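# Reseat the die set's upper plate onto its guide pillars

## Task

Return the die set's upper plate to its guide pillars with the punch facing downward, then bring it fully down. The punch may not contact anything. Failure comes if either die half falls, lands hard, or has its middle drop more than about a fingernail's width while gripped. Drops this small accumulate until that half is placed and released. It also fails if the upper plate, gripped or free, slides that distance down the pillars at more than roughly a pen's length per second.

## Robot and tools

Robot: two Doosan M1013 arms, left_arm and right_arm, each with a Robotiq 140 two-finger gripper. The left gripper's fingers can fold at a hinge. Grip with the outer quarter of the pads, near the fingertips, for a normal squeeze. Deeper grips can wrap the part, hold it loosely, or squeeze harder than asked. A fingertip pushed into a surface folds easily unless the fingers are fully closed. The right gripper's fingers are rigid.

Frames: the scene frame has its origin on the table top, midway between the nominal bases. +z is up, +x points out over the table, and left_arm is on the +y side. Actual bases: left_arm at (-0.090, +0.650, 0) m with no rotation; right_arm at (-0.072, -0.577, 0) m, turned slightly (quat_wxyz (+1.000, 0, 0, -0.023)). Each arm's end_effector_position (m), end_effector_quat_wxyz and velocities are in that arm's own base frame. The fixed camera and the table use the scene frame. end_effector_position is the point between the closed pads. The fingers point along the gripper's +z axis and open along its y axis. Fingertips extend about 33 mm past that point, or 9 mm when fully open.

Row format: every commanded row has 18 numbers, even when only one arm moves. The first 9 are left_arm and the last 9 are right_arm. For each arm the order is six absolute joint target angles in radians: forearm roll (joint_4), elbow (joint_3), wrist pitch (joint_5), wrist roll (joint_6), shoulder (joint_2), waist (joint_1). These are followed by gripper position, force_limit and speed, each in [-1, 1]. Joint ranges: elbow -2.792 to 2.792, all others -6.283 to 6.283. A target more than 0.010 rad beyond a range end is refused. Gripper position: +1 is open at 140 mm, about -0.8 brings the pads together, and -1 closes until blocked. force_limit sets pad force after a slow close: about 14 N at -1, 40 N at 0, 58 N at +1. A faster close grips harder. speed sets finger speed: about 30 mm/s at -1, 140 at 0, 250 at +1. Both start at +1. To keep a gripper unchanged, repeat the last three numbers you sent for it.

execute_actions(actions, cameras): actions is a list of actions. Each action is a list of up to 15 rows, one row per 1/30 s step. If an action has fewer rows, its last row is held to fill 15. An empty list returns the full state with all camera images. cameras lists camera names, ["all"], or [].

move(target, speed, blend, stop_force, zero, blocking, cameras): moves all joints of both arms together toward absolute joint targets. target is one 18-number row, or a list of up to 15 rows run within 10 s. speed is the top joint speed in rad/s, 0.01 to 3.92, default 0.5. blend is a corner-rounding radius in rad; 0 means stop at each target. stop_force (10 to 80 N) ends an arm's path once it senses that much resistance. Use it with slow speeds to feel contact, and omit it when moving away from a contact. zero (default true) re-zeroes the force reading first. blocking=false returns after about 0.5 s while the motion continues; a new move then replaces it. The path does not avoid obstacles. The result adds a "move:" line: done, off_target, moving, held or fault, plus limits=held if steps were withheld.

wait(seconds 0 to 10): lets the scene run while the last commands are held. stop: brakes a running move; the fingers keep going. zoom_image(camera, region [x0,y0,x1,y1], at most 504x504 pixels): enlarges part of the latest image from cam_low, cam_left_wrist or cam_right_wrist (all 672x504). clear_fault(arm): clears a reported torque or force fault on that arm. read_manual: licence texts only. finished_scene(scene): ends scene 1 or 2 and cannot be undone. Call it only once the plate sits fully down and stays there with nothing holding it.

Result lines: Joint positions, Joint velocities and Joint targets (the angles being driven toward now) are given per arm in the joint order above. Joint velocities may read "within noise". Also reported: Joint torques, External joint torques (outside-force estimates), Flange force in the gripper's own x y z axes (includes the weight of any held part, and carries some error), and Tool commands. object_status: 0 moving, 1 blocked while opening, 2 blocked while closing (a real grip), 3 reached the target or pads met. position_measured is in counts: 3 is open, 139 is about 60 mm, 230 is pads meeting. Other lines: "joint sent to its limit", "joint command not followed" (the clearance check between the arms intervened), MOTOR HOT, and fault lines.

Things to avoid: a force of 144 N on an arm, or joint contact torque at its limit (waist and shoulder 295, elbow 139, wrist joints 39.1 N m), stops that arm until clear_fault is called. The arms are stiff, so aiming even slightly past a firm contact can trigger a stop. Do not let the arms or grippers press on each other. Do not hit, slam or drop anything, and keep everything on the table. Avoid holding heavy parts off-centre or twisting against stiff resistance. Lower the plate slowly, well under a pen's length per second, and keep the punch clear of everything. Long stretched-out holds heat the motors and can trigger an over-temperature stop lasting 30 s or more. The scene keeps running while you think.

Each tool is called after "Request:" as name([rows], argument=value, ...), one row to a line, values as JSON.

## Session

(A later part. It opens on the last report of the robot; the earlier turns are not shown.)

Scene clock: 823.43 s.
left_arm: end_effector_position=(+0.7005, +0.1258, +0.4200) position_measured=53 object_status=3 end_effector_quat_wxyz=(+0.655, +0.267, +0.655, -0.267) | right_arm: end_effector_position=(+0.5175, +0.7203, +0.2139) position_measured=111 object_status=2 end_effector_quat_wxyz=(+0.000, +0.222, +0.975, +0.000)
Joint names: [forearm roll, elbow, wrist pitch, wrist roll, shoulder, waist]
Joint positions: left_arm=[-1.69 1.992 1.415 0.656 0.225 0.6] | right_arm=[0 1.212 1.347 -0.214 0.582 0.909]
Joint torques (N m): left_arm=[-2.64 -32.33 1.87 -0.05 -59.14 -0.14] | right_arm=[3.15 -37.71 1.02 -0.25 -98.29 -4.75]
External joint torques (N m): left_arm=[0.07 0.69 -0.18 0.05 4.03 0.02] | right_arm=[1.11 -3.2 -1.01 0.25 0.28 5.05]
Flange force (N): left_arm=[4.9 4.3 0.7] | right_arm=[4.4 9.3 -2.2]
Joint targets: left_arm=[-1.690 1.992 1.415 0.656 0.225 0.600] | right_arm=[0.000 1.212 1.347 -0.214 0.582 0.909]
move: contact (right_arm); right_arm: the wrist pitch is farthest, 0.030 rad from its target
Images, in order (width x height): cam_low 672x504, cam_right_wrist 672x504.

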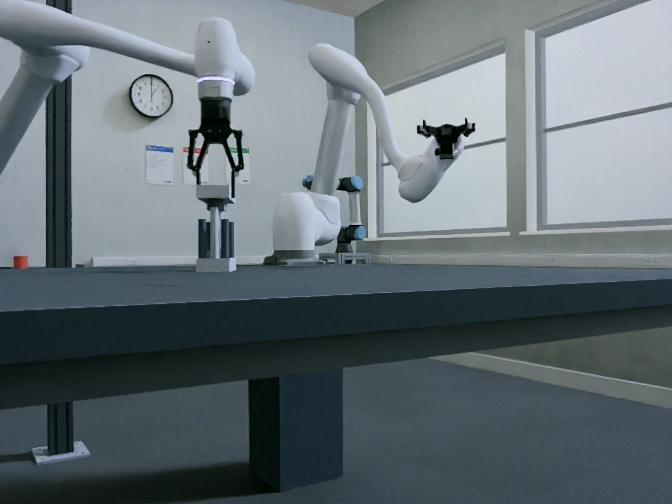

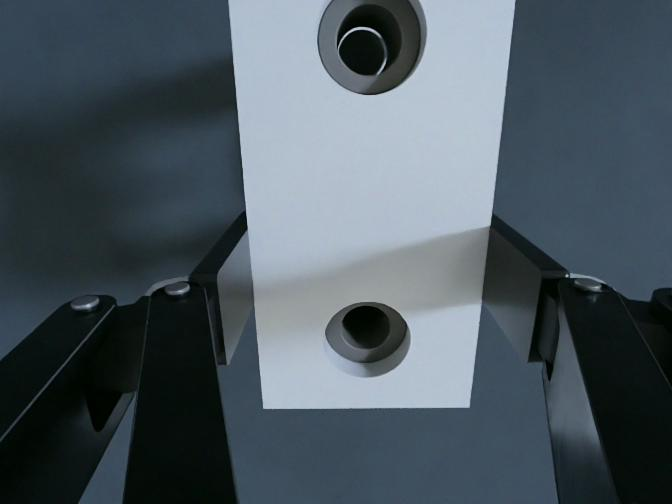

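Request:
move(target=[-1.6898,1.9925,1.4148,0.656,0.225,0.6,0.6,1,-0.6,0,1.20799,1.35225,-0.21665,0.58135,0.90905,-1,1,0], speed=0.04)

Request:
move(target=[-1.6898,1.9925,1.4148,0.656,0.225,0.6,0.6,1,-0.6,0,1.23419,1.31747,-0.21665,0.58993,0.90905,-1,1,0], speed=0.015, stop_force=10, cameras=["cam_right_wrist"])

Request:
zoom_image(camera="cam_right_wrist", region=[330, 10, 410, 90])

Scene clock: 840.03 s.
left_arm: end_effector_position=(+0.7005, +0.1258, +0.4200) position_measured=53 object_status=3 end_effector_quat_wxyz=(+0.655, +0.267, +0.655, -0.267) | right_arm: end_effector_position=(+0.5174, +0.7203, +0.2169) position_measured=111 object_status=2 end_effector_quat_wxyz=(+0.000, +0.221, +0.975, +0.000)
Joint names: [forearm roll, elbow, wrist pitch, wrist roll, shoulder, waist]
Joint positions: left_arm=[-1.69 1.992 1.415 0.656 0.225 0.6] | right_arm=[0 1.208 1.352 -0.217 0.581 0.909]
Joint torques (N m): left_arm=[-2.63 -32.47 1.85 -0.07 -59.47 -0.25] | right_arm=[4.1 -49.63 0.15 -0.27 -115.42 -0.46]
External joint torques (N m): left_arm=[0.06 0.79 -0.16 0.07 4.1 0.32] | right_arm=[0.16 8.47 -0.15 0.27 17.05 0.18]
Flange force (N): left_arm=[5.1 4.3 0.2] | right_arm=[-0.5 5.4 17.0]
Joint targets: left_arm=[-1.690 1.992 1.415 0.656 0.225 0.600] | right_arm=[0.000 1.208 1.352 -0.217 0.581 0.909]
move: done

Scene clock: 840.93 s.
left_arm: end_effector_position=(+0.7005, +0.1258, +0.4200) position_measured=53 object_status=3 end_effector_quat_wxyz=(+0.655, +0.267, +0.655, -0.267) | right_arm: end_effector_position=(+0.5174, +0.7204, +0.2140) position_measured=111 object_status=2 end_effector_quat_wxyz=(+0.000, +0.221, +0.975, +0.000)
Joint names: [forearm roll, elbow, wrist pitch, wrist roll, shoulder, waist]
Joint positions: left_arm=[-1.69 1.992 1.415 0.656 0.225 0.6] | right_arm=[0 1.212 1.347 -0.217 0.582 0.909]
Joint torques (N m): left_arm=[-2.62 -32.46 1.9 -0.05 -59.45 -0.46] | right_arm=[4.59 -42.13 -1.69 -0.48 -99.69 -1.02]
External joint torques (N m): left_arm=[0.05 0.86 -0.22 0.05 4.6 0.52] | right_arm=[-0.29 0.84 1.7 0.48 0.63 1.57]
Flange force (N): left_arm=[5.7 5.0 0.0] | right_arm=[2.2 1.0 -1.5]
Joint targets: left_arm=[-1.690 1.992 1.415 0.656 0.225 0.600] | right_arm=[0.000 1.212 1.347 -0.217 0.582 0.909]
move: contact (right_arm); right_arm: the wrist pitch is farthest, 0.030 rad from its target
Images, in order (width x height): cam_right_wrist 672x504.

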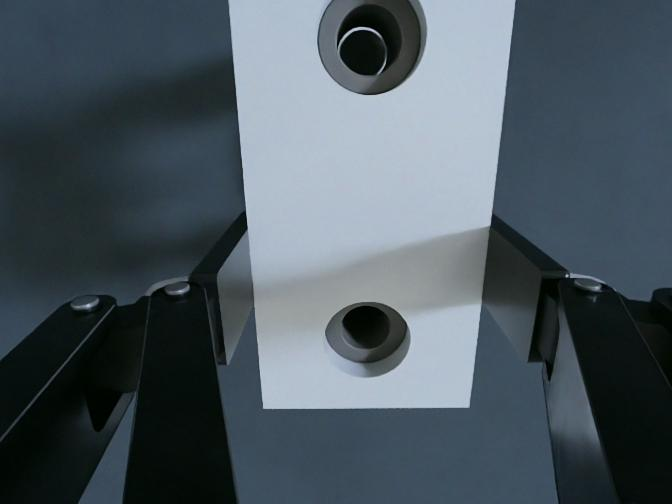

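Scaled by 6.300 from the camera's 672x504 image, which has a finer 960x720 frame.

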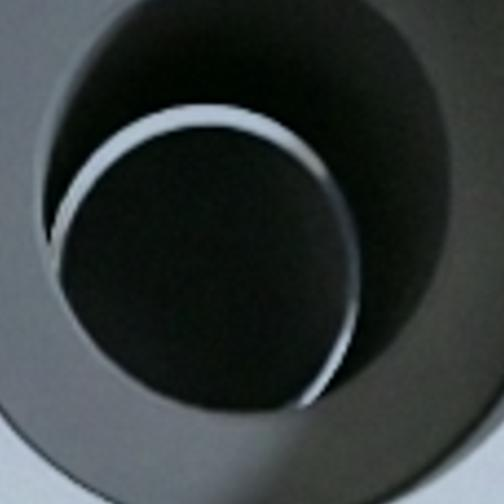

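Request:
move(target=[-1.2772,1.5914,1.8764,-2.353,0.7218,-0.0802,-1,0,0,0,1.212,1.347,-0.21665,0.582,0.909,-1,1,0], speed=0.8, cameras=["cam_left_wrist","cam_low"])

Request:
zoom_image(camera="cam_left_wrist", region=[230, 140, 460, 340])

Scene clock: 896.53 s.
left_arm: end_effector_position=(+0.6620, -0.3231, +0.2400) position_measured=233 object_status=3 end_effector_quat_wxyz=(+0.608, +0.360, -0.608, +0.361) | right_arm: end_effector_position=(+0.5173, +0.7203, +0.2142) position_measured=111 object_status=2 end_effector_quat_wxyz=(+0.000, +0.221, +0.975, +0.000)
Joint names: [forearm roll, elbow, wrist pitch, wrist roll, shoulder, waist]
Joint positions: left_arm=[-1.277 1.591 1.876 -2.353 0.722 -0.08] | right_arm=[0 1.212 1.347 -0.217 0.582 0.909]
Joint torques (N m): left_arm=[-1.03 -27.8 2.17 -0.08 -101.55 -0.53] | right_arm=[5.26 -44.35 -0.28 -0.36 -105.81 0.68]
External joint torques (N m): left_arm=[0.07 0.72 -0.2 0.08 5.82 0.38] | right_arm=[-1.01 3.43 0.28 0.35 7.9 -0.64]
Flange force (N): left_arm=[-6.7 -4.3 -2.6] | right_arm=[-1.1 4.1 6.7]
Joint targets: left_arm=[-1.277 1.591 1.876 -2.353 0.722 -0.080] | right_arm=[0.000 1.212 1.347 -0.217 0.582 0.909]
move: done
Images, in order (width x height): cam_low 672x504, cam_left_wrist 672x504.

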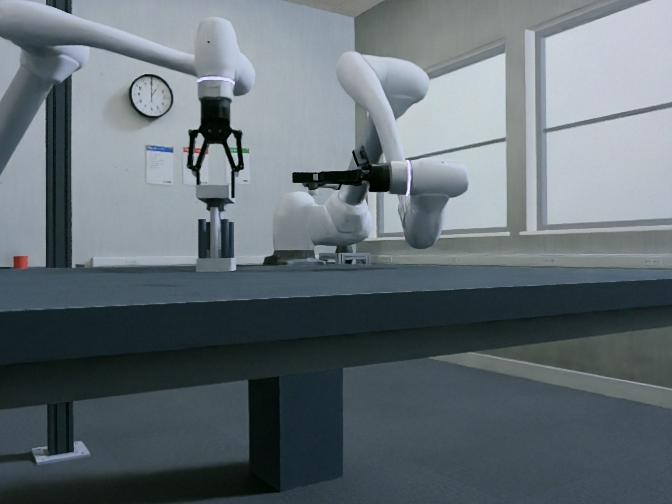

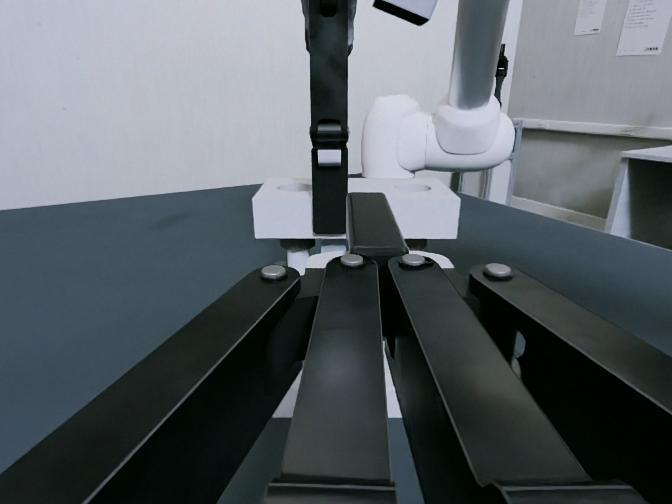

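Scaled by 2.191 from the camera's 672x504 image, which has a finer 960x720 frame.

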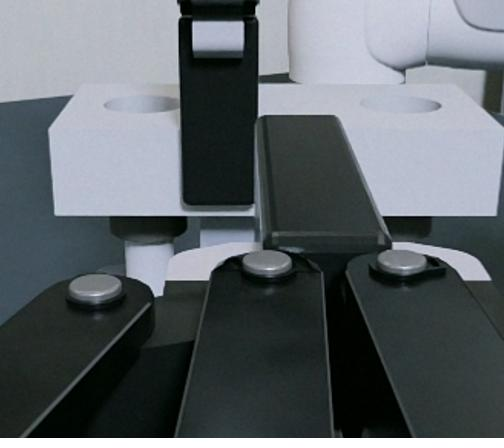

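Request:
move(target=[-1.2772,1.5914,1.8764,-2.353,0.7218,-0.0802,1,0,0,0,1.212,1.347,-0.21665,0.582,0.909,-1,1,0], cameras=["cam_left_wrist"])

Request:
zoom_image(camera="cam_left_wrist", region=[240, 170, 480, 420])

Request:
zoom_image(camera="cam_left_wrist", region=[260, 220, 340, 300])

Request:
zoom_image(camera="cam_left_wrist", region=[380, 220, 460, 300])

Scene clock: 909.17 s.
left_arm: end_effector_position=(+0.6620, -0.3231, +0.2400) position_measured=3 object_status=0 end_effector_quat_wxyz=(+0.608, +0.360, -0.608, +0.361) | right_arm: end_effector_position=(+0.5173, +0.7203, +0.2142) position_measured=111 object_status=2 end_effector_quat_wxyz=(+0.000, +0.221, +0.975, +0.000)
Joint names: [forearm roll, elbow, wrist pitch, wrist roll, shoulder, waist]
Joint positions: left_arm=[-1.277 1.591 1.876 -2.353 0.722 -0.08] | right_arm=[0 1.212 1.347 -0.217 0.582 0.909]
Joint torques (N m): left_arm=[-0.99 -27.8 2.15 -0.08 -101.72 -0.56] | right_arm=[5.14 -44.56 -0.34 -0.29 -105.54 0.55]
External joint torques (N m): left_arm=[0.08 0.6 -0.21 0.08 5.53 0.54] | right_arm=[-0.88 3.52 0.34 0.29 7.27 -0.56]
Flange force (N): left_arm=[-6.4 -4.2 -2.7] | right_arm=[-0.8 2.8 6.5]
Joint targets: left_arm=[-1.277 1.591 1.876 -2.353 0.722 -0.080] | right_arm=[0.000 1.212 1.347 -0.217 0.582 0.909]
move: done
Images, in order (width x height): cam_left_wrist 672x504.

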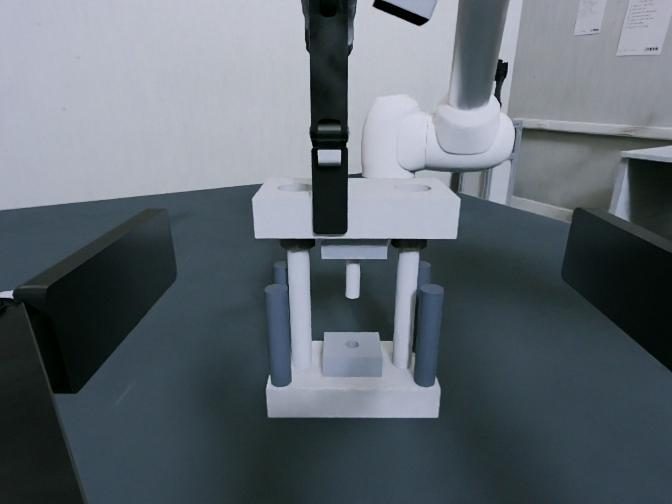

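Scaled by 2.016 from the camera's 672x504 image, which has a finer 960x720 frame.

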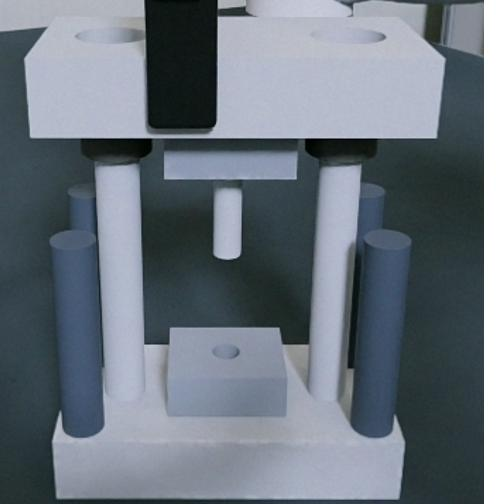

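Scaled by 6.300 from the camera's 672x504 image, which has a finer 960x720 frame.

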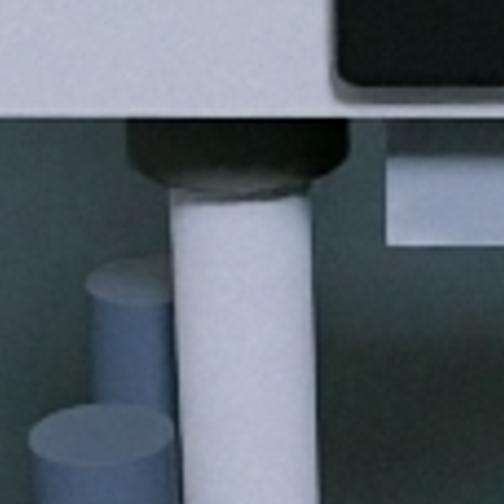

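Scaled by 6.300 from the camera's 672x504 image, which has a finer 960x720 frame.

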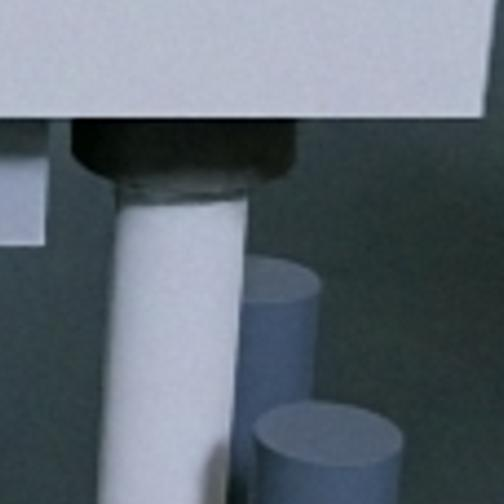

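Request:
zoom_image(camera="cam_left_wrist", region=[276, 234, 316, 264])

Request:
zoom_image(camera="cam_left_wrist", region=[388, 234, 428, 264])

Scaled by 12.600 from the camera's 672x504 image, which has a finer 960x720 frame.

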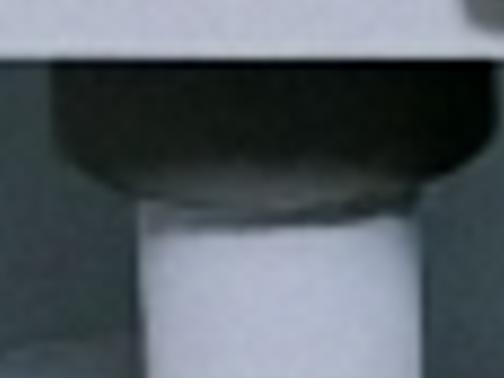

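Scaled by 12.600 from the camera's 672x504 image, which has a finer 960x720 frame.

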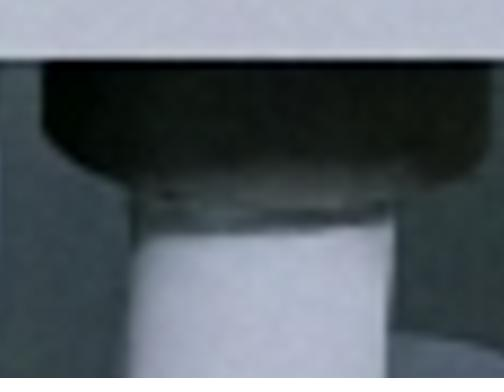

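Request:
move(target=[-1.2772,1.5914,1.8764,-2.353,0.7218,-0.0802,1,0,0,0,1.20989,1.3498,-0.21537,0.5819,0.90903,-1,1,0], speed=0.04)

Request:
move(target=[-1.2772,1.5914,1.8764,-2.353,0.7218,-0.0802,1,0,0,0,1.23426,1.31745,-0.21537,0.58988,0.90903,-1,1,0], speed=0.01, stop_force=35, cameras=["cam_right_wrist","cam_left_wrist"])

Request:
zoom_image(camera="cam_left_wrist", region=[240, 170, 480, 420])

Request:
zoom_image(camera="cam_right_wrist", region=[330, 10, 410, 90])

Scene clock: 979.03 s.
left_arm: end_effector_position=(+0.6620, -0.3231, +0.2400) position_measured=3 object_status=3 end_effector_quat_wxyz=(+0.608, +0.360, -0.608, +0.361) | right_arm: end_effector_position=(+0.5174, +0.7203, +0.2154) position_measured=111 object_status=2 end_effector_quat_wxyz=(+0.000, +0.221, +0.975, +0.000)
Joint names: [forearm roll, elbow, wrist pitch, wrist roll, shoulder, waist]
Joint positions: left_arm=[-1.277 1.591 1.876 -2.353 0.722 -0.08] | right_arm=[0 1.21 1.35 -0.215 0.582 0.909]
Joint torques (N m): left_arm=[-0.97 -27.81 2.12 -0.05 -101.52 -0.45] | right_arm=[4.08 -49.61 0.16 -0.28 -115.47 -0.8]
External joint torques (N m): left_arm=[0.07 0.59 -0.18 0.05 5.23 0.73] | right_arm=[0.18 8.61 -0.15 0.28 17.24 1.1]
Flange force (N): left_arm=[-6.0 -3.8 -2.8] | right_arm=[0.6 5.6 17.3]
Joint targets: left_arm=[-1.277 1.591 1.876 -2.353 0.722 -0.080] | right_arm=[0.000 1.210 1.350 -0.215 0.582 0.909]
move: done

Scene clock: 979.97 s.
left_arm: end_effector_position=(+0.6620, -0.3231, +0.2400) position_measured=3 object_status=3 end_effector_quat_wxyz=(+0.608, +0.360, -0.608, +0.361) | right_arm: end_effector_position=(+0.5174, +0.7204, +0.2134) position_measured=111 object_status=2 end_effector_quat_wxyz=(+0.000, +0.221, +0.975, +0.000)
Joint names: [forearm roll, elbow, wrist pitch, wrist roll, shoulder, waist]
Joint positions: left_arm=[-1.277 1.591 1.876 -2.353 0.722 -0.08] | right_arm=[0 1.212 1.346 -0.215 0.583 0.909]
Joint torques (N m): left_arm=[-0.98 -27.78 2.14 -0.07 -101.68 -0.53] | right_arm=[3.58 -34.41 -3.38 -0.53 -81.3 -4.28]
External joint torques (N m): left_arm=[0.07 0.5 -0.2 0.07 5.14 0.74] | right_arm=[0.69 -6.65 3.38 0.53 -17.02 4.41]
Flange force (N): left_arm=[-5.9 -3.9 -2.9] | right_arm=[6.6 -5.6 -20.0]
Joint targets: left_arm=[-1.277 1.591 1.876 -2.353 0.722 -0.080] | right_arm=[0.000 1.212 1.346 -0.215 0.583 0.909]
move: contact (right_arm); right_arm: the wrist pitch is farthest, 0.029 rad from its target
Images, in order (width x height): cam_left_wrist 672x504, cam_right_wrist 672x504.

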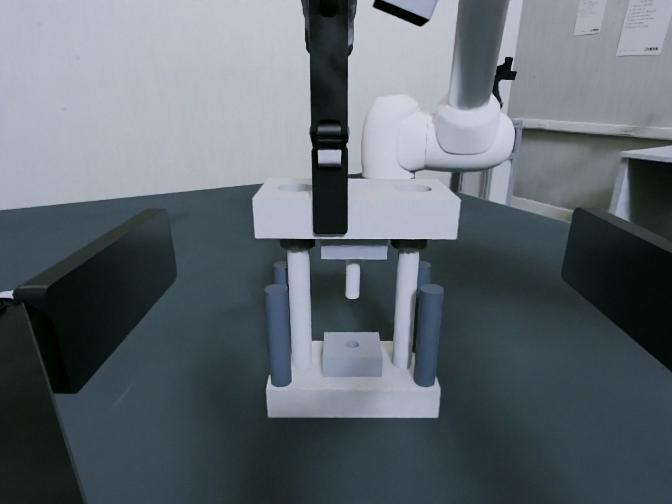

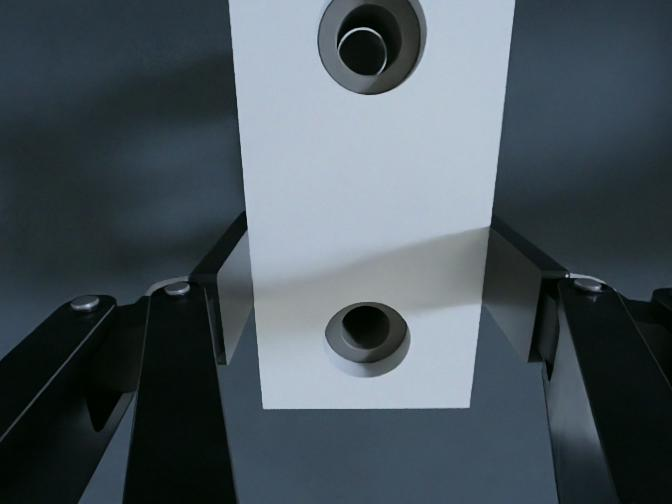

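Scaled by 2.016 from the camera's 672x504 image, which has a finer 960x720 frame.

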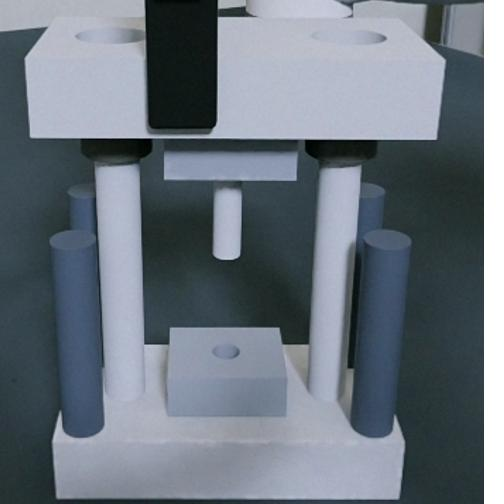

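Scaled by 6.300 from the camera's 672x504 image, which has a finer 960x720 frame.

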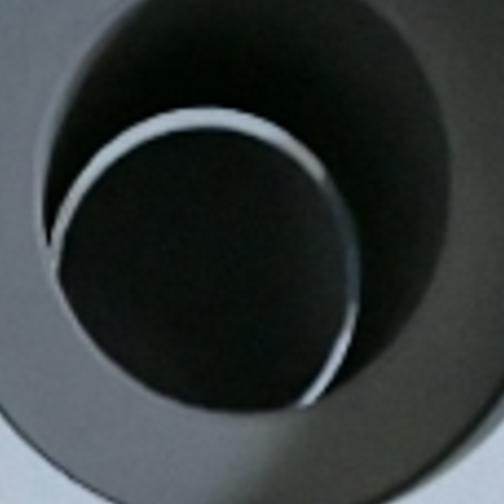

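Request:
move(target=[-1.2772,1.5914,1.8764,-2.353,0.7218,-0.0802,1,0,0,0,1.21016,1.34971,-0.21504,0.58172,0.90936,-1,1,0], speed=0.04)

Request:
move(target=[-1.2772,1.5914,1.8764,-2.353,0.7218,-0.0802,1,0,0,0,1.23453,1.31737,-0.21504,0.5897,0.90936,-1,1,0], speed=0.01, stop_force=25, cameras=["cam_right_wrist","cam_left_wrist"])

Request:
zoom_image(camera="cam_left_wrist", region=[270, 230, 430, 270])

Request:
zoom_image(camera="cam_right_wrist", region=[330, 10, 410, 90])

Scene clock: 1019.07 s.
left_arm: end_effector_position=(+0.6620, -0.3231, +0.2400) position_measured=3 object_status=3 end_effector_quat_wxyz=(+0.608, +0.360, -0.608, +0.361) | right_arm: end_effector_position=(+0.5170, +0.7204, +0.2154) position_measured=111 object_status=2 end_effector_quat_wxyz=(+0.000, +0.221, +0.975, +0.000)
Joint names: [forearm roll, elbow, wrist pitch, wrist roll, shoulder, waist]
Joint positions: left_arm=[-1.277 1.591 1.876 -2.353 0.722 -0.08] | right_arm=[0 1.21 1.35 -0.215 0.582 0.909]
Joint torques (N m): left_arm=[-1.01 -27.75 2.14 -0.06 -101.69 -0.48] | right_arm=[4.55 -48.72 0.42 -0.22 -114.38 0.02]
External joint torques (N m): left_arm=[0.09 0.63 -0.21 0.06 5.86 0.21] | right_arm=[-0.27 7.63 -0.41 0.22 15.91 0.24]
Flange force (N): left_arm=[-6.8 -4.7 -2.5] | right_arm=[-0.4 5.5 16.0]
Joint targets: left_arm=[-1.277 1.591 1.876 -2.353 0.722 -0.080] | right_arm=[0.000 1.210 1.350 -0.215 0.582 0.909]
move: done

Scene clock: 1019.97 s.
left_arm: end_effector_position=(+0.6620, -0.3231, +0.2400) position_measured=3 object_status=3 end_effector_quat_wxyz=(+0.608, +0.360, -0.608, +0.361) | right_arm: end_effector_position=(+0.5171, +0.7204, +0.2135) position_measured=111 object_status=2 end_effector_quat_wxyz=(+0.000, +0.221, +0.975, +0.000)
Joint names: [forearm roll, elbow, wrist pitch, wrist roll, shoulder, waist]
Joint positions: left_arm=[-1.277 1.591 1.876 -2.353 0.722 -0.08] | right_arm=[0 1.213 1.346 -0.215 0.582 0.909]
Joint torques (N m): left_arm=[-1 -27.74 2.17 -0.05 -101.72 -0.72] | right_arm=[4.55 -37.01 -1.6 -0.5 -89.77 -1.77]
External joint torques (N m): left_arm=[0.06 0.55 -0.23 0.05 5.64 0.16] | right_arm=[-0.29 -4.07 1.61 0.5 -8.7 1.65]
Flange force (N): left_arm=[-6.5 -4.7 -2.4] | right_arm=[2.7 -1.3 -10.8]
Joint targets: left_arm=[-1.277 1.591 1.876 -2.353 0.722 -0.080] | right_arm=[0.000 1.213 1.346 -0.215 0.582 0.909]
move: contact (right_arm); right_arm: the wrist pitch is farthest, 0.029 rad from its target
Images, in order (width x height): cam_left_wrist 672x504, cam_right_wrist 672x504.

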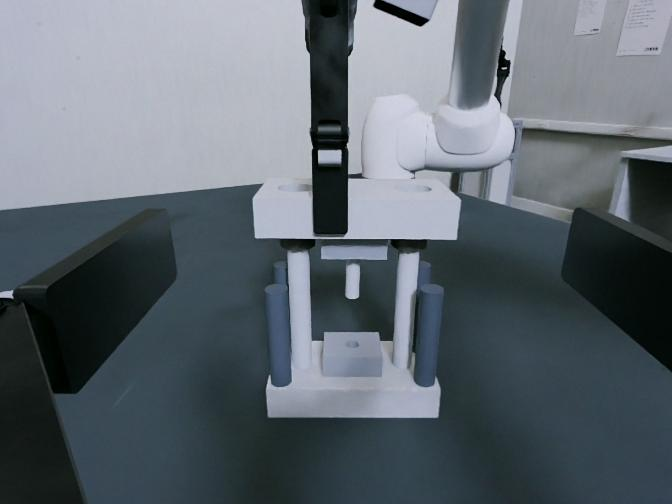

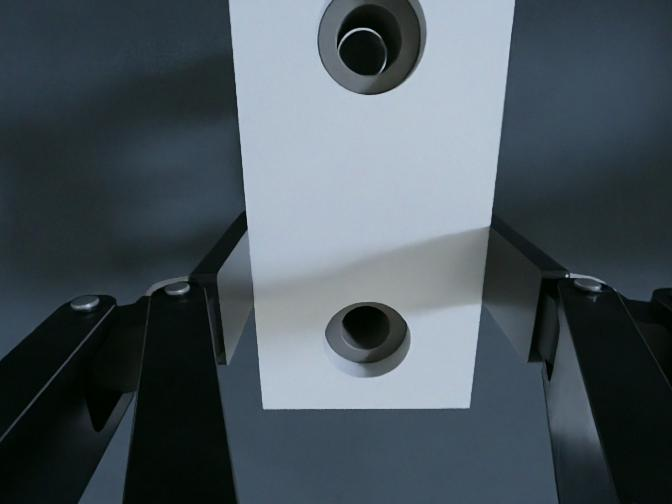

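Scaled by 3.150 from the camera's 672x504 image, which has a finer 960x720 frame.

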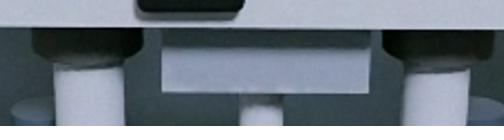

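Scaled by 6.300 from the camera's 672x504 image, which has a finer 960x720 frame.

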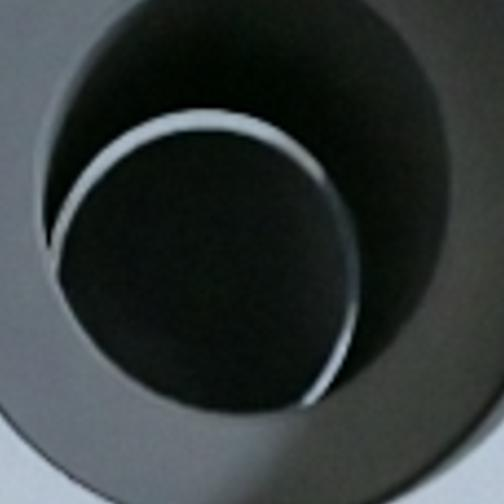

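Request:
execute_actions([
  [[-1.2772,1.5914,1.8764,-2.353,0.7218,-0.0802,1,0,0,0,1.21254,1.34666,-0.21482,0.58239,0.90958,-1,1,0]],
  [[-1.2772,1.5914,1.8764,-2.353,0.7218,-0.0802,1,0,0,0,1.21265,1.34663,-0.2146,0.58232,0.9098,-1,1,0]],
  [[-1.2772,1.5914,1.8764,-2.353,0.7218,-0.0802,1,0,0,0,1.21275,1.34659,-0.21438,0.58224,0.91002,-1,1,0]],
  [[-1.2772,1.5914,1.8764,-2.353,0.7218,-0.0802,1,0,0,0,1.21318,1.34645,-0.21465,0.58197,0.90975,-1,1,0]],
  [[-1.2772,1.5914,1.8764,-2.353,0.7218,-0.0802,1,0,0,0,1.21307,1.34648,-0.21487,0.58204,0.90953,-1,1,0]],
])

Scene clock: 1128.97 s.
left_arm: end_effector_position=(+0.6620, -0.3231, +0.2400) position_measured=3 object_status=3 end_effector_quat_wxyz=(+0.608, +0.360, -0.608, +0.361) | right_arm: end_effector_position=(+0.5168, +0.7203, +0.2136) position_measured=111 object_status=2 end_effector_quat_wxyz=(+0.000, +0.221, +0.975, +0.000)
Joint names: [forearm roll, elbow, wrist pitch, wrist roll, shoulder, waist]
Joint positions: left_arm=[-1.277 1.591 1.876 -2.353 0.722 -0.08] | right_arm=[0 1.213 1.346 -0.215 0.582 0.91]
Joint torques (N m): left_arm=[-0.97 -27.83 2.15 -0.06 -101.65 -0.45] | right_arm=[5.27 -37.13 2.25 -0.2 -99.6 0.5]
External joint torques (N m): left_arm=[0.03 0.62 -0.22 0.06 5.45 -0.07] | right_arm=[-1.01 -4.02 -2.24 0.2 0.96 -0.76]
External joint torques at the end of the 1st action: left_arm=[0.1 0.72 -0.22 0.07 5.9 0.31] | right_arm=[-1.97 -4.37 0.51 0.45 -6.04 -2.56]
External joint torques at the end of the 2nd action: left_arm=[0.07 0.61 -0.22 0.07 5.6 0.67] | right_arm=[-2.06 -2.49 -0.03 0.38 -2.04 -2.69]
External joint torques at the end of the 3rd action: left_arm=[0.09 0.68 -0.25 0.02 6.22 0.68] | right_arm=[-3.49 -2.75 -0.48 0.35 -0.1 -7.15]
External joint torques at the end of the 4th action: left_arm=[0.06 0.6 -0.19 0.05 5.78 0.25] | right_arm=[-2.19 -3.32 -2.12 0.11 1.88 -2.44]
Flange force (N): left_arm=[-6.3 -4.4 -2.0] | right_arm=[-2.4 9.9 -0.9]
Flange force at the end of the 1st action (N): left_arm=[-6.8 -4.5 -2.6] | right_arm=[-2.7 1.8 -8.4]
Flange force at the end of the 2nd action (N): left_arm=[-6.5 -4.2 -2.9] | right_arm=[-3.1 2.7 -3.8]
Flange force at the end of the 3rd action (N): left_arm=[-7.1 -4.8 -3.2] | right_arm=[-8.7 5.1 -2.6]
Flange force at the end of the 4th action (N): left_arm=[-6.6 -4.7 -2.6] | right_arm=[-4.3 9.3 0.1]
Joint targets: left_arm=[-1.277 1.591 1.876 -2.353 0.722 -0.080] | right_arm=[0.000 1.213 1.346 -0.215 0.582 0.910]
Step readings (joint positions of left_arm | right_arm; steps 1 to 15: 1st action; 16 to 30: 2nd action; 31 to 45: 3rd action; 46 to 60: 4th action; 61 to 75: 5th action):
0: [-1.277 1.591 1.876 -2.353 0.722 -0.080] | [0.000 1.213 1.346 -0.215 0.582 0.909]
1: [-1.277 1.591 1.876 -2.353 0.722 -0.080] | [0.000 1.213 1.346 -0.215 0.582 0.909]
2: [-1.277 1.591 1.876 -2.353 0.722 -0.080] | [0.000 1.213 1.346 -0.215 0.582 0.909]
4: [-1.277 1.591 1.876 -2.353 0.722 -0.080] | [0.000 1.213 1.347 -0.215 0.582 0.909]
8: [-1.277 1.591 1.876 -2.353 0.722 -0.080] | [0.000 1.213 1.347 -0.215 0.582 0.909]
15: [-1.277 1.591 1.876 -2.353 0.722 -0.080] | [0.000 1.213 1.347 -0.215 0.582 0.910]
16: [-1.277 1.591 1.876 -2.353 0.722 -0.080] | [0.000 1.213 1.347 -0.215 0.582 0.910]
17: [-1.277 1.591 1.876 -2.353 0.722 -0.080] | [0.000 1.213 1.347 -0.215 0.582 0.910]
19: [-1.277 1.591 1.876 -2.353 0.722 -0.080] | [0.000 1.213 1.347 -0.215 0.582 0.910]
23: [-1.277 1.591 1.876 -2.353 0.722 -0.080] | [0.000 1.213 1.347 -0.215 0.582 0.910]
30: [-1.277 1.591 1.876 -2.353 0.722 -0.080] | [0.000 1.213 1.347 -0.215 0.582 0.910]
31: [-1.277 1.591 1.876 -2.353 0.722 -0.080] | [0.000 1.213 1.347 -0.215 0.582 0.910]
32: [-1.277 1.591 1.876 -2.353 0.722 -0.080] | [0.000 1.213 1.347 -0.215 0.582 0.910]
34: [-1.277 1.591 1.876 -2.353 0.722 -0.080] | [0.000 1.213 1.347 -0.214 0.582 0.910]
38: [-1.277 1.591 1.876 -2.353 0.722 -0.080] | [0.000 1.213 1.347 -0.214 0.582 0.910]
45: [-1.277 1.591 1.876 -2.353 0.722 -0.080] | [0.000 1.213 1.347 -0.214 0.582 0.910]
46: [-1.277 1.591 1.876 -2.353 0.722 -0.080] | [0.000 1.213 1.347 -0.214 0.582 0.910]
47: [-1.277 1.591 1.876 -2.353 0.722 -0.080] | [0.000 1.213 1.347 -0.214 0.582 0.910]
49: [-1.277 1.591 1.876 -2.353 0.722 -0.080] | [0.000 1.213 1.346 -0.214 0.582 0.910]
53: [-1.277 1.591 1.876 -2.353 0.722 -0.080] | [0.000 1.213 1.346 -0.214 0.582 0.910]
60: [-1.277 1.591 1.876 -2.353 0.722 -0.080] | [0.000 1.213 1.346 -0.215 0.582 0.910]
61: [-1.277 1.591 1.876 -2.353 0.722 -0.080] | [0.000 1.213 1.346 -0.215 0.582 0.910]
62: [-1.277 1.591 1.876 -2.353 0.722 -0.080] | [0.000 1.213 1.346 -0.215 0.582 0.910]
64: [-1.277 1.591 1.876 -2.353 0.722 -0.080] | [0.000 1.213 1.346 -0.215 0.582 0.910]
68: [-1.277 1.591 1.876 -2.353 0.722 -0.080] | [0.000 1.213 1.346 -0.215 0.582 0.910]
75: [-1.277 1.591 1.876 -2.353 0.722 -0.080] | [0.000 1.213 1.346 -0.215 0.582 0.910]

Request:
move(target=[-1.2772,1.5914,1.8764,-2.353,0.7218,-0.0802,1,0,0,0,1.23484,1.31726,-0.21495,0.58948,0.90945,-1,1,0], speed=0.01, stop_force=40, cameras=["cam_right_wrist","cam_left_wrist"])

Request:
zoom_image(camera="cam_left_wrist", region=[270, 230, 430, 270])

Scene clock: 1143.37 s.
left_arm: end_effector_position=(+0.6620, -0.3231, +0.2400) position_measured=3 object_status=3 end_effector_quat_wxyz=(+0.608, +0.360, -0.608, +0.361) | right_arm: end_effector_position=(+0.5167, +0.7204, +0.2118) position_measured=111 object_status=2 end_effector_quat_wxyz=(+0.000, +0.221, +0.975, +0.000)
Joint names: [forearm roll, elbow, wrist pitch, wrist roll, shoulder, waist]
Joint positions: left_arm=[-1.277 1.591 1.876 -2.353 0.722 -0.08] | right_arm=[0 1.215 1.343 -0.215 0.583 0.91]
Joint torques (N m): left_arm=[-1.01 -27.78 2.14 -0.07 -101.49 -0.51] | right_arm=[-1.91 -22.25 -4.07 -0.48 -60.58 -18.7]
External joint torques (N m): left_arm=[0.1 0.55 -0.21 0.07 5.16 0.57] | right_arm=[6.15 -18.76 4.07 0.48 -37.57 18.18]
Flange force (N): left_arm=[-6.0 -3.9 -2.6] | right_arm=[21.9 -3.0 -43.7]
Joint targets: left_arm=[-1.277 1.591 1.876 -2.353 0.722 -0.080] | right_arm=[0.000 1.215 1.343 -0.215 0.583 0.910]
move: contact (right_arm); right_arm: the wrist pitch is farthest, 0.026 rad from its target
Images, in order (width x height): cam_left_wrist 672x504, cam_right_wrist 672x504.

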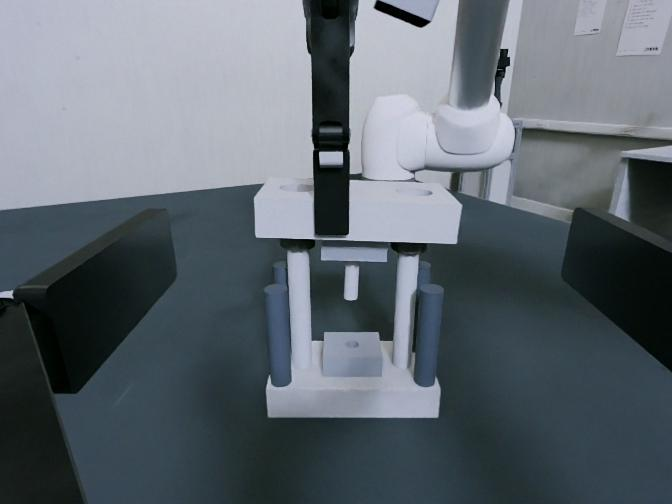

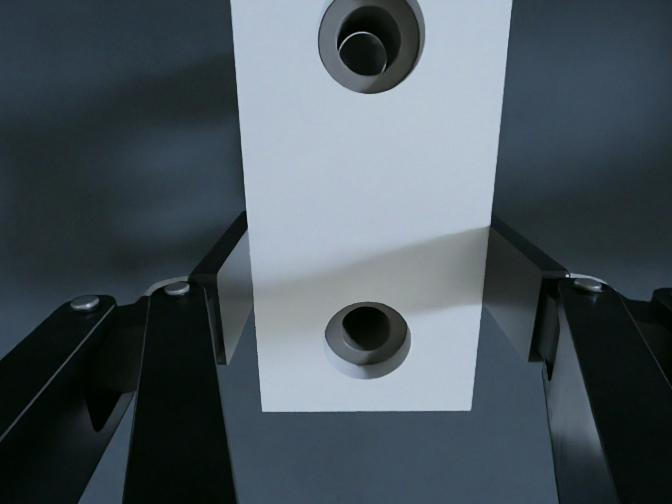

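Scaled by 3.150 from the camera's 672x504 image, which has a finer 960x720 frame.

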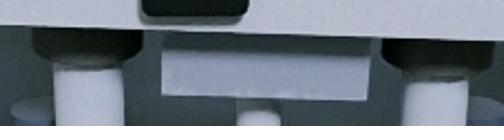

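Request:
move(target=[-1.2772,1.5914,1.8764,-2.353,0.7218,-0.0802,1,0,0,0,1.2052,1.3564,-0.21495,0.5796,0.90945,-1,1,0], speed=0.03, cameras=["cam_right_wrist","cam_left_wrist"])

Request:
zoom_image(camera="cam_left_wrist", region=[250, 170, 470, 270])

Request:
zoom_image(camera="cam_left_wrist", region=[276, 234, 316, 264])

Request:
zoom_image(camera="cam_left_wrist", region=[388, 234, 428, 264])

Request:
zoom_image(camera="cam_right_wrist", region=[330, 10, 410, 90])

Scene clock: 1161.27 s.
left_arm: end_effector_position=(+0.6620, -0.3231, +0.2400) position_measured=3 object_status=3 end_effector_quat_wxyz=(+0.608, +0.360, -0.608, +0.361) | right_arm: end_effector_position=(+0.5170, +0.7203, +0.2200) position_measured=111 object_status=2 end_effector_quat_wxyz=(+0.000, +0.221, +0.975, +0.000)
Joint names: [forearm roll, elbow, wrist pitch, wrist roll, shoulder, waist]
Joint positions: left_arm=[-1.277 1.591 1.876 -2.353 0.722 -0.08] | right_arm=[0 1.205 1.356 -0.215 0.58 0.909]
Joint torques (N m): left_arm=[-1 -27.85 2.12 -0.05 -101.5 -0.46] | right_arm=[4.11 -49.37 0.1 -0.28 -114.8 -0.37]
External joint torques (N m): left_arm=[0.08 0.72 -0.19 0.05 5.6 0.25] | right_arm=[0.17 8.07 -0.1 0.28 16.18 0.38]
Flange force (N): left_arm=[-6.5 -4.2 -2.4] | right_arm=[-0.2 5.2 16.1]
Joint targets: left_arm=[-1.277 1.591 1.876 -2.353 0.722 -0.080] | right_arm=[0.000 1.205 1.356 -0.215 0.580 0.909]
move: done
Images, in order (width x height): cam_left_wrist 672x504, cam_right_wrist 672x504.

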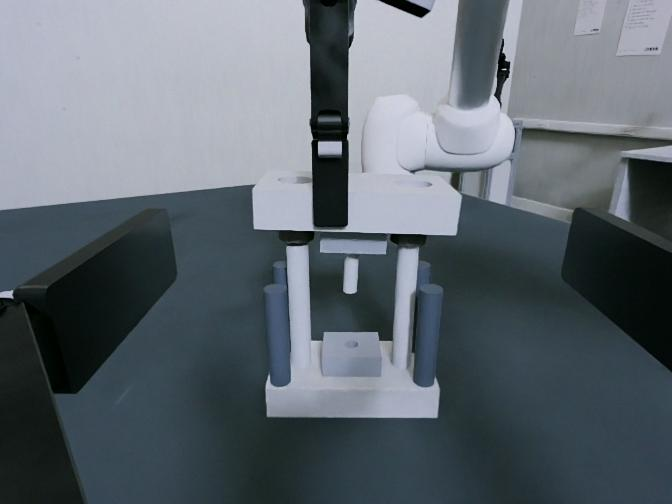

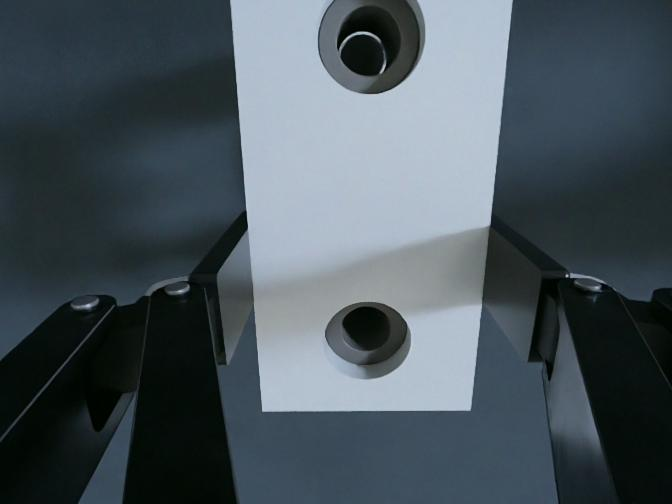

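Scaled by 2.291 from the camera's 672x504 image, which has a finer 960x720 frame.

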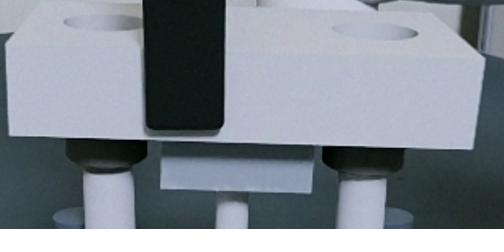

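Scaled by 12.600 from the camera's 672x504 image, which has a finer 960x720 frame.

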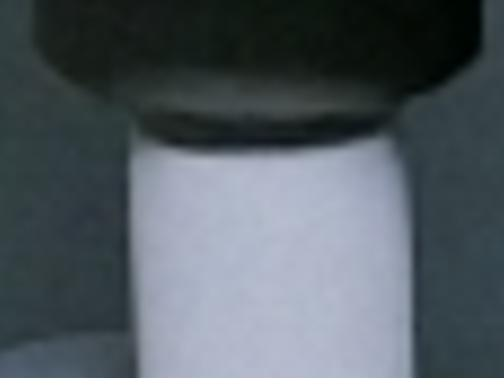

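Scaled by 12.600 from the camera's 672x504 image, which has a finer 960x720 frame.

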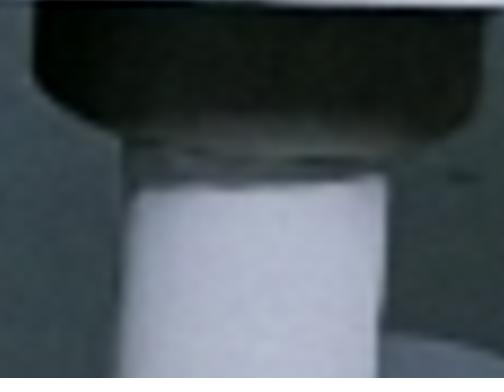

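Scaled by 6.300 from the camera's 672x504 image, which has a finer 960x720 frame.

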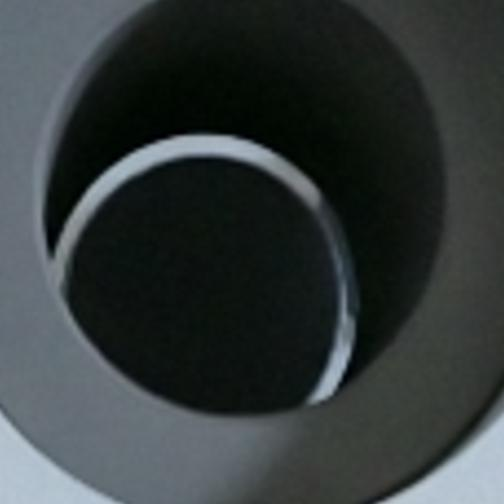

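Request:
move([
  [-1.2772,1.5914,1.8764,-2.353,0.7218,-0.0802,1,0,0,0,1.0937,1.489,-0.215,0.5589,0.9094,-1,1,0],
  [-1.2772,1.5914,1.8764,-2.353,0.7218,-0.0802,1,0,0,-0.03026,1.11568,1.47592,2.9869,0.54525,0.9683,-1,1,0],
  [-1.2772,1.5914,1.8764,-2.353,0.7218,-0.0802,1,0,0,-0.03075,1.20718,1.36807,2.9902,0.56165,0.9683,-1,1,0],
], speed=[0.15,0.7,0.1], cameras=["cam_right_wrist","cam_left_wrist"])

Request:
zoom_image(camera="cam_left_wrist", region=[240, 160, 480, 300])

Request:
zoom_image(camera="cam_right_wrist", region=[330, 10, 410, 90])

Scene clock: 1250.33 s.
left_arm: end_effector_position=(+0.6620, -0.3231, +0.2400) position_measured=3 object_status=3 end_effector_quat_wxyz=(+0.608, +0.360, -0.608, +0.361) | right_arm: end_effector_position=(+0.4784, +0.7388, +0.2347) position_measured=111 object_status=2 end_effector_quat_wxyz=(+0.003, +0.975, -0.221, +0.015)
Joint names: [forearm roll, elbow, wrist pitch, wrist roll, shoulder, waist]
Joint positions: left_arm=[-1.277 1.591 1.876 -2.353 0.722 -0.08] | right_arm=[-0.031 1.207 1.368 2.99 0.562 0.968]
Joint torques (N m): left_arm=[-0.99 -27.83 2.16 -0.08 -101.55 -0.41] | right_arm=[3.14 -49.85 -0.14 -0.28 -114.31 -1.03]
External joint torques (N m): left_arm=[0.07 0.64 -0.22 0.08 5.42 0.35] | right_arm=[0.94 8.56 0.12 0.28 17.71 0.19]
Flange force (N): left_arm=[-6.3 -4.1 -2.4] | right_arm=[-0.2 -6.9 16.8]
Joint targets: left_arm=[-1.277 1.591 1.876 -2.353 0.722 -0.080] | right_arm=[-0.031 1.207 1.368 2.990 0.562 0.968]
move: done
Images, in order (width x height): cam_left_wrist 672x504, cam_right_wrist 672x504.

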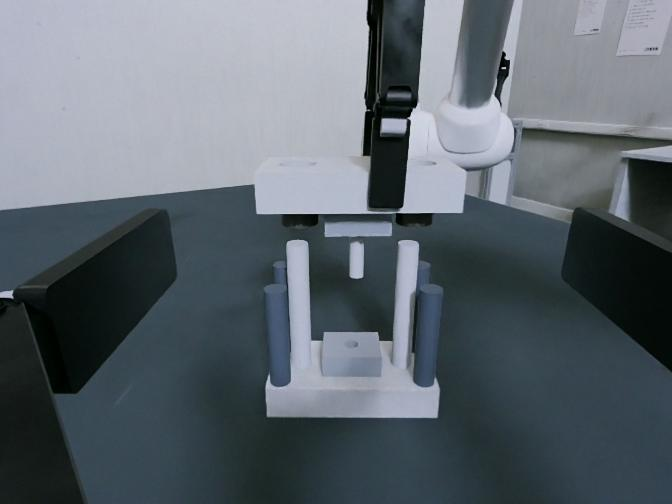

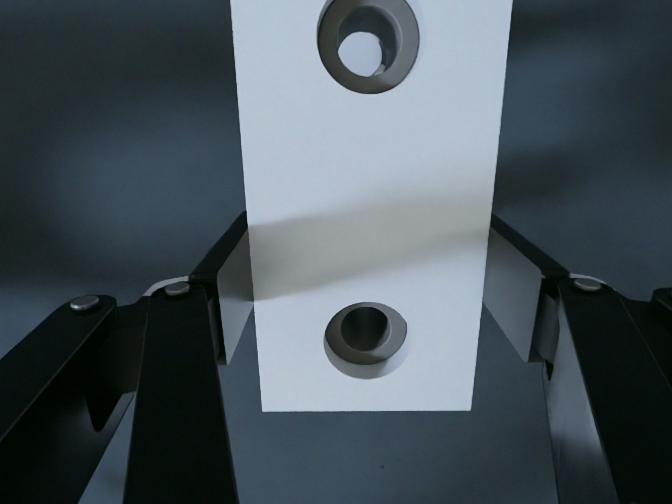

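Scaled by 2.100 from the camera's 672x504 image, which has a finer 960x720 frame.

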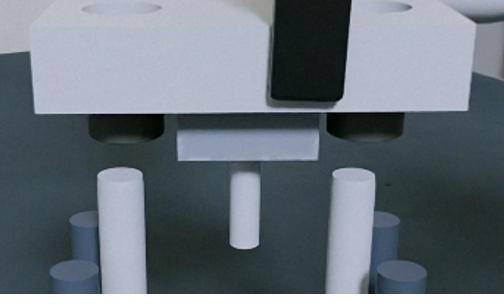

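Scaled by 6.300 from the camera's 672x504 image, which has a finer 960x720 frame.

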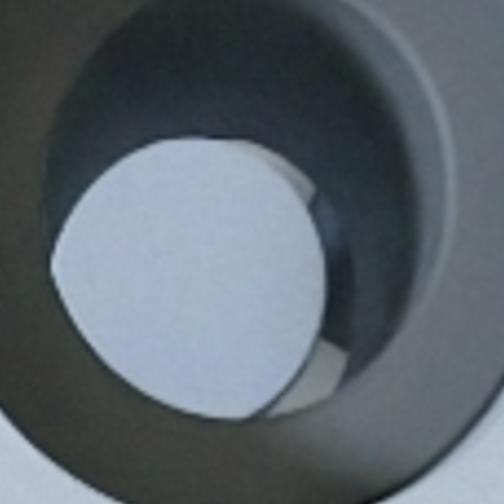

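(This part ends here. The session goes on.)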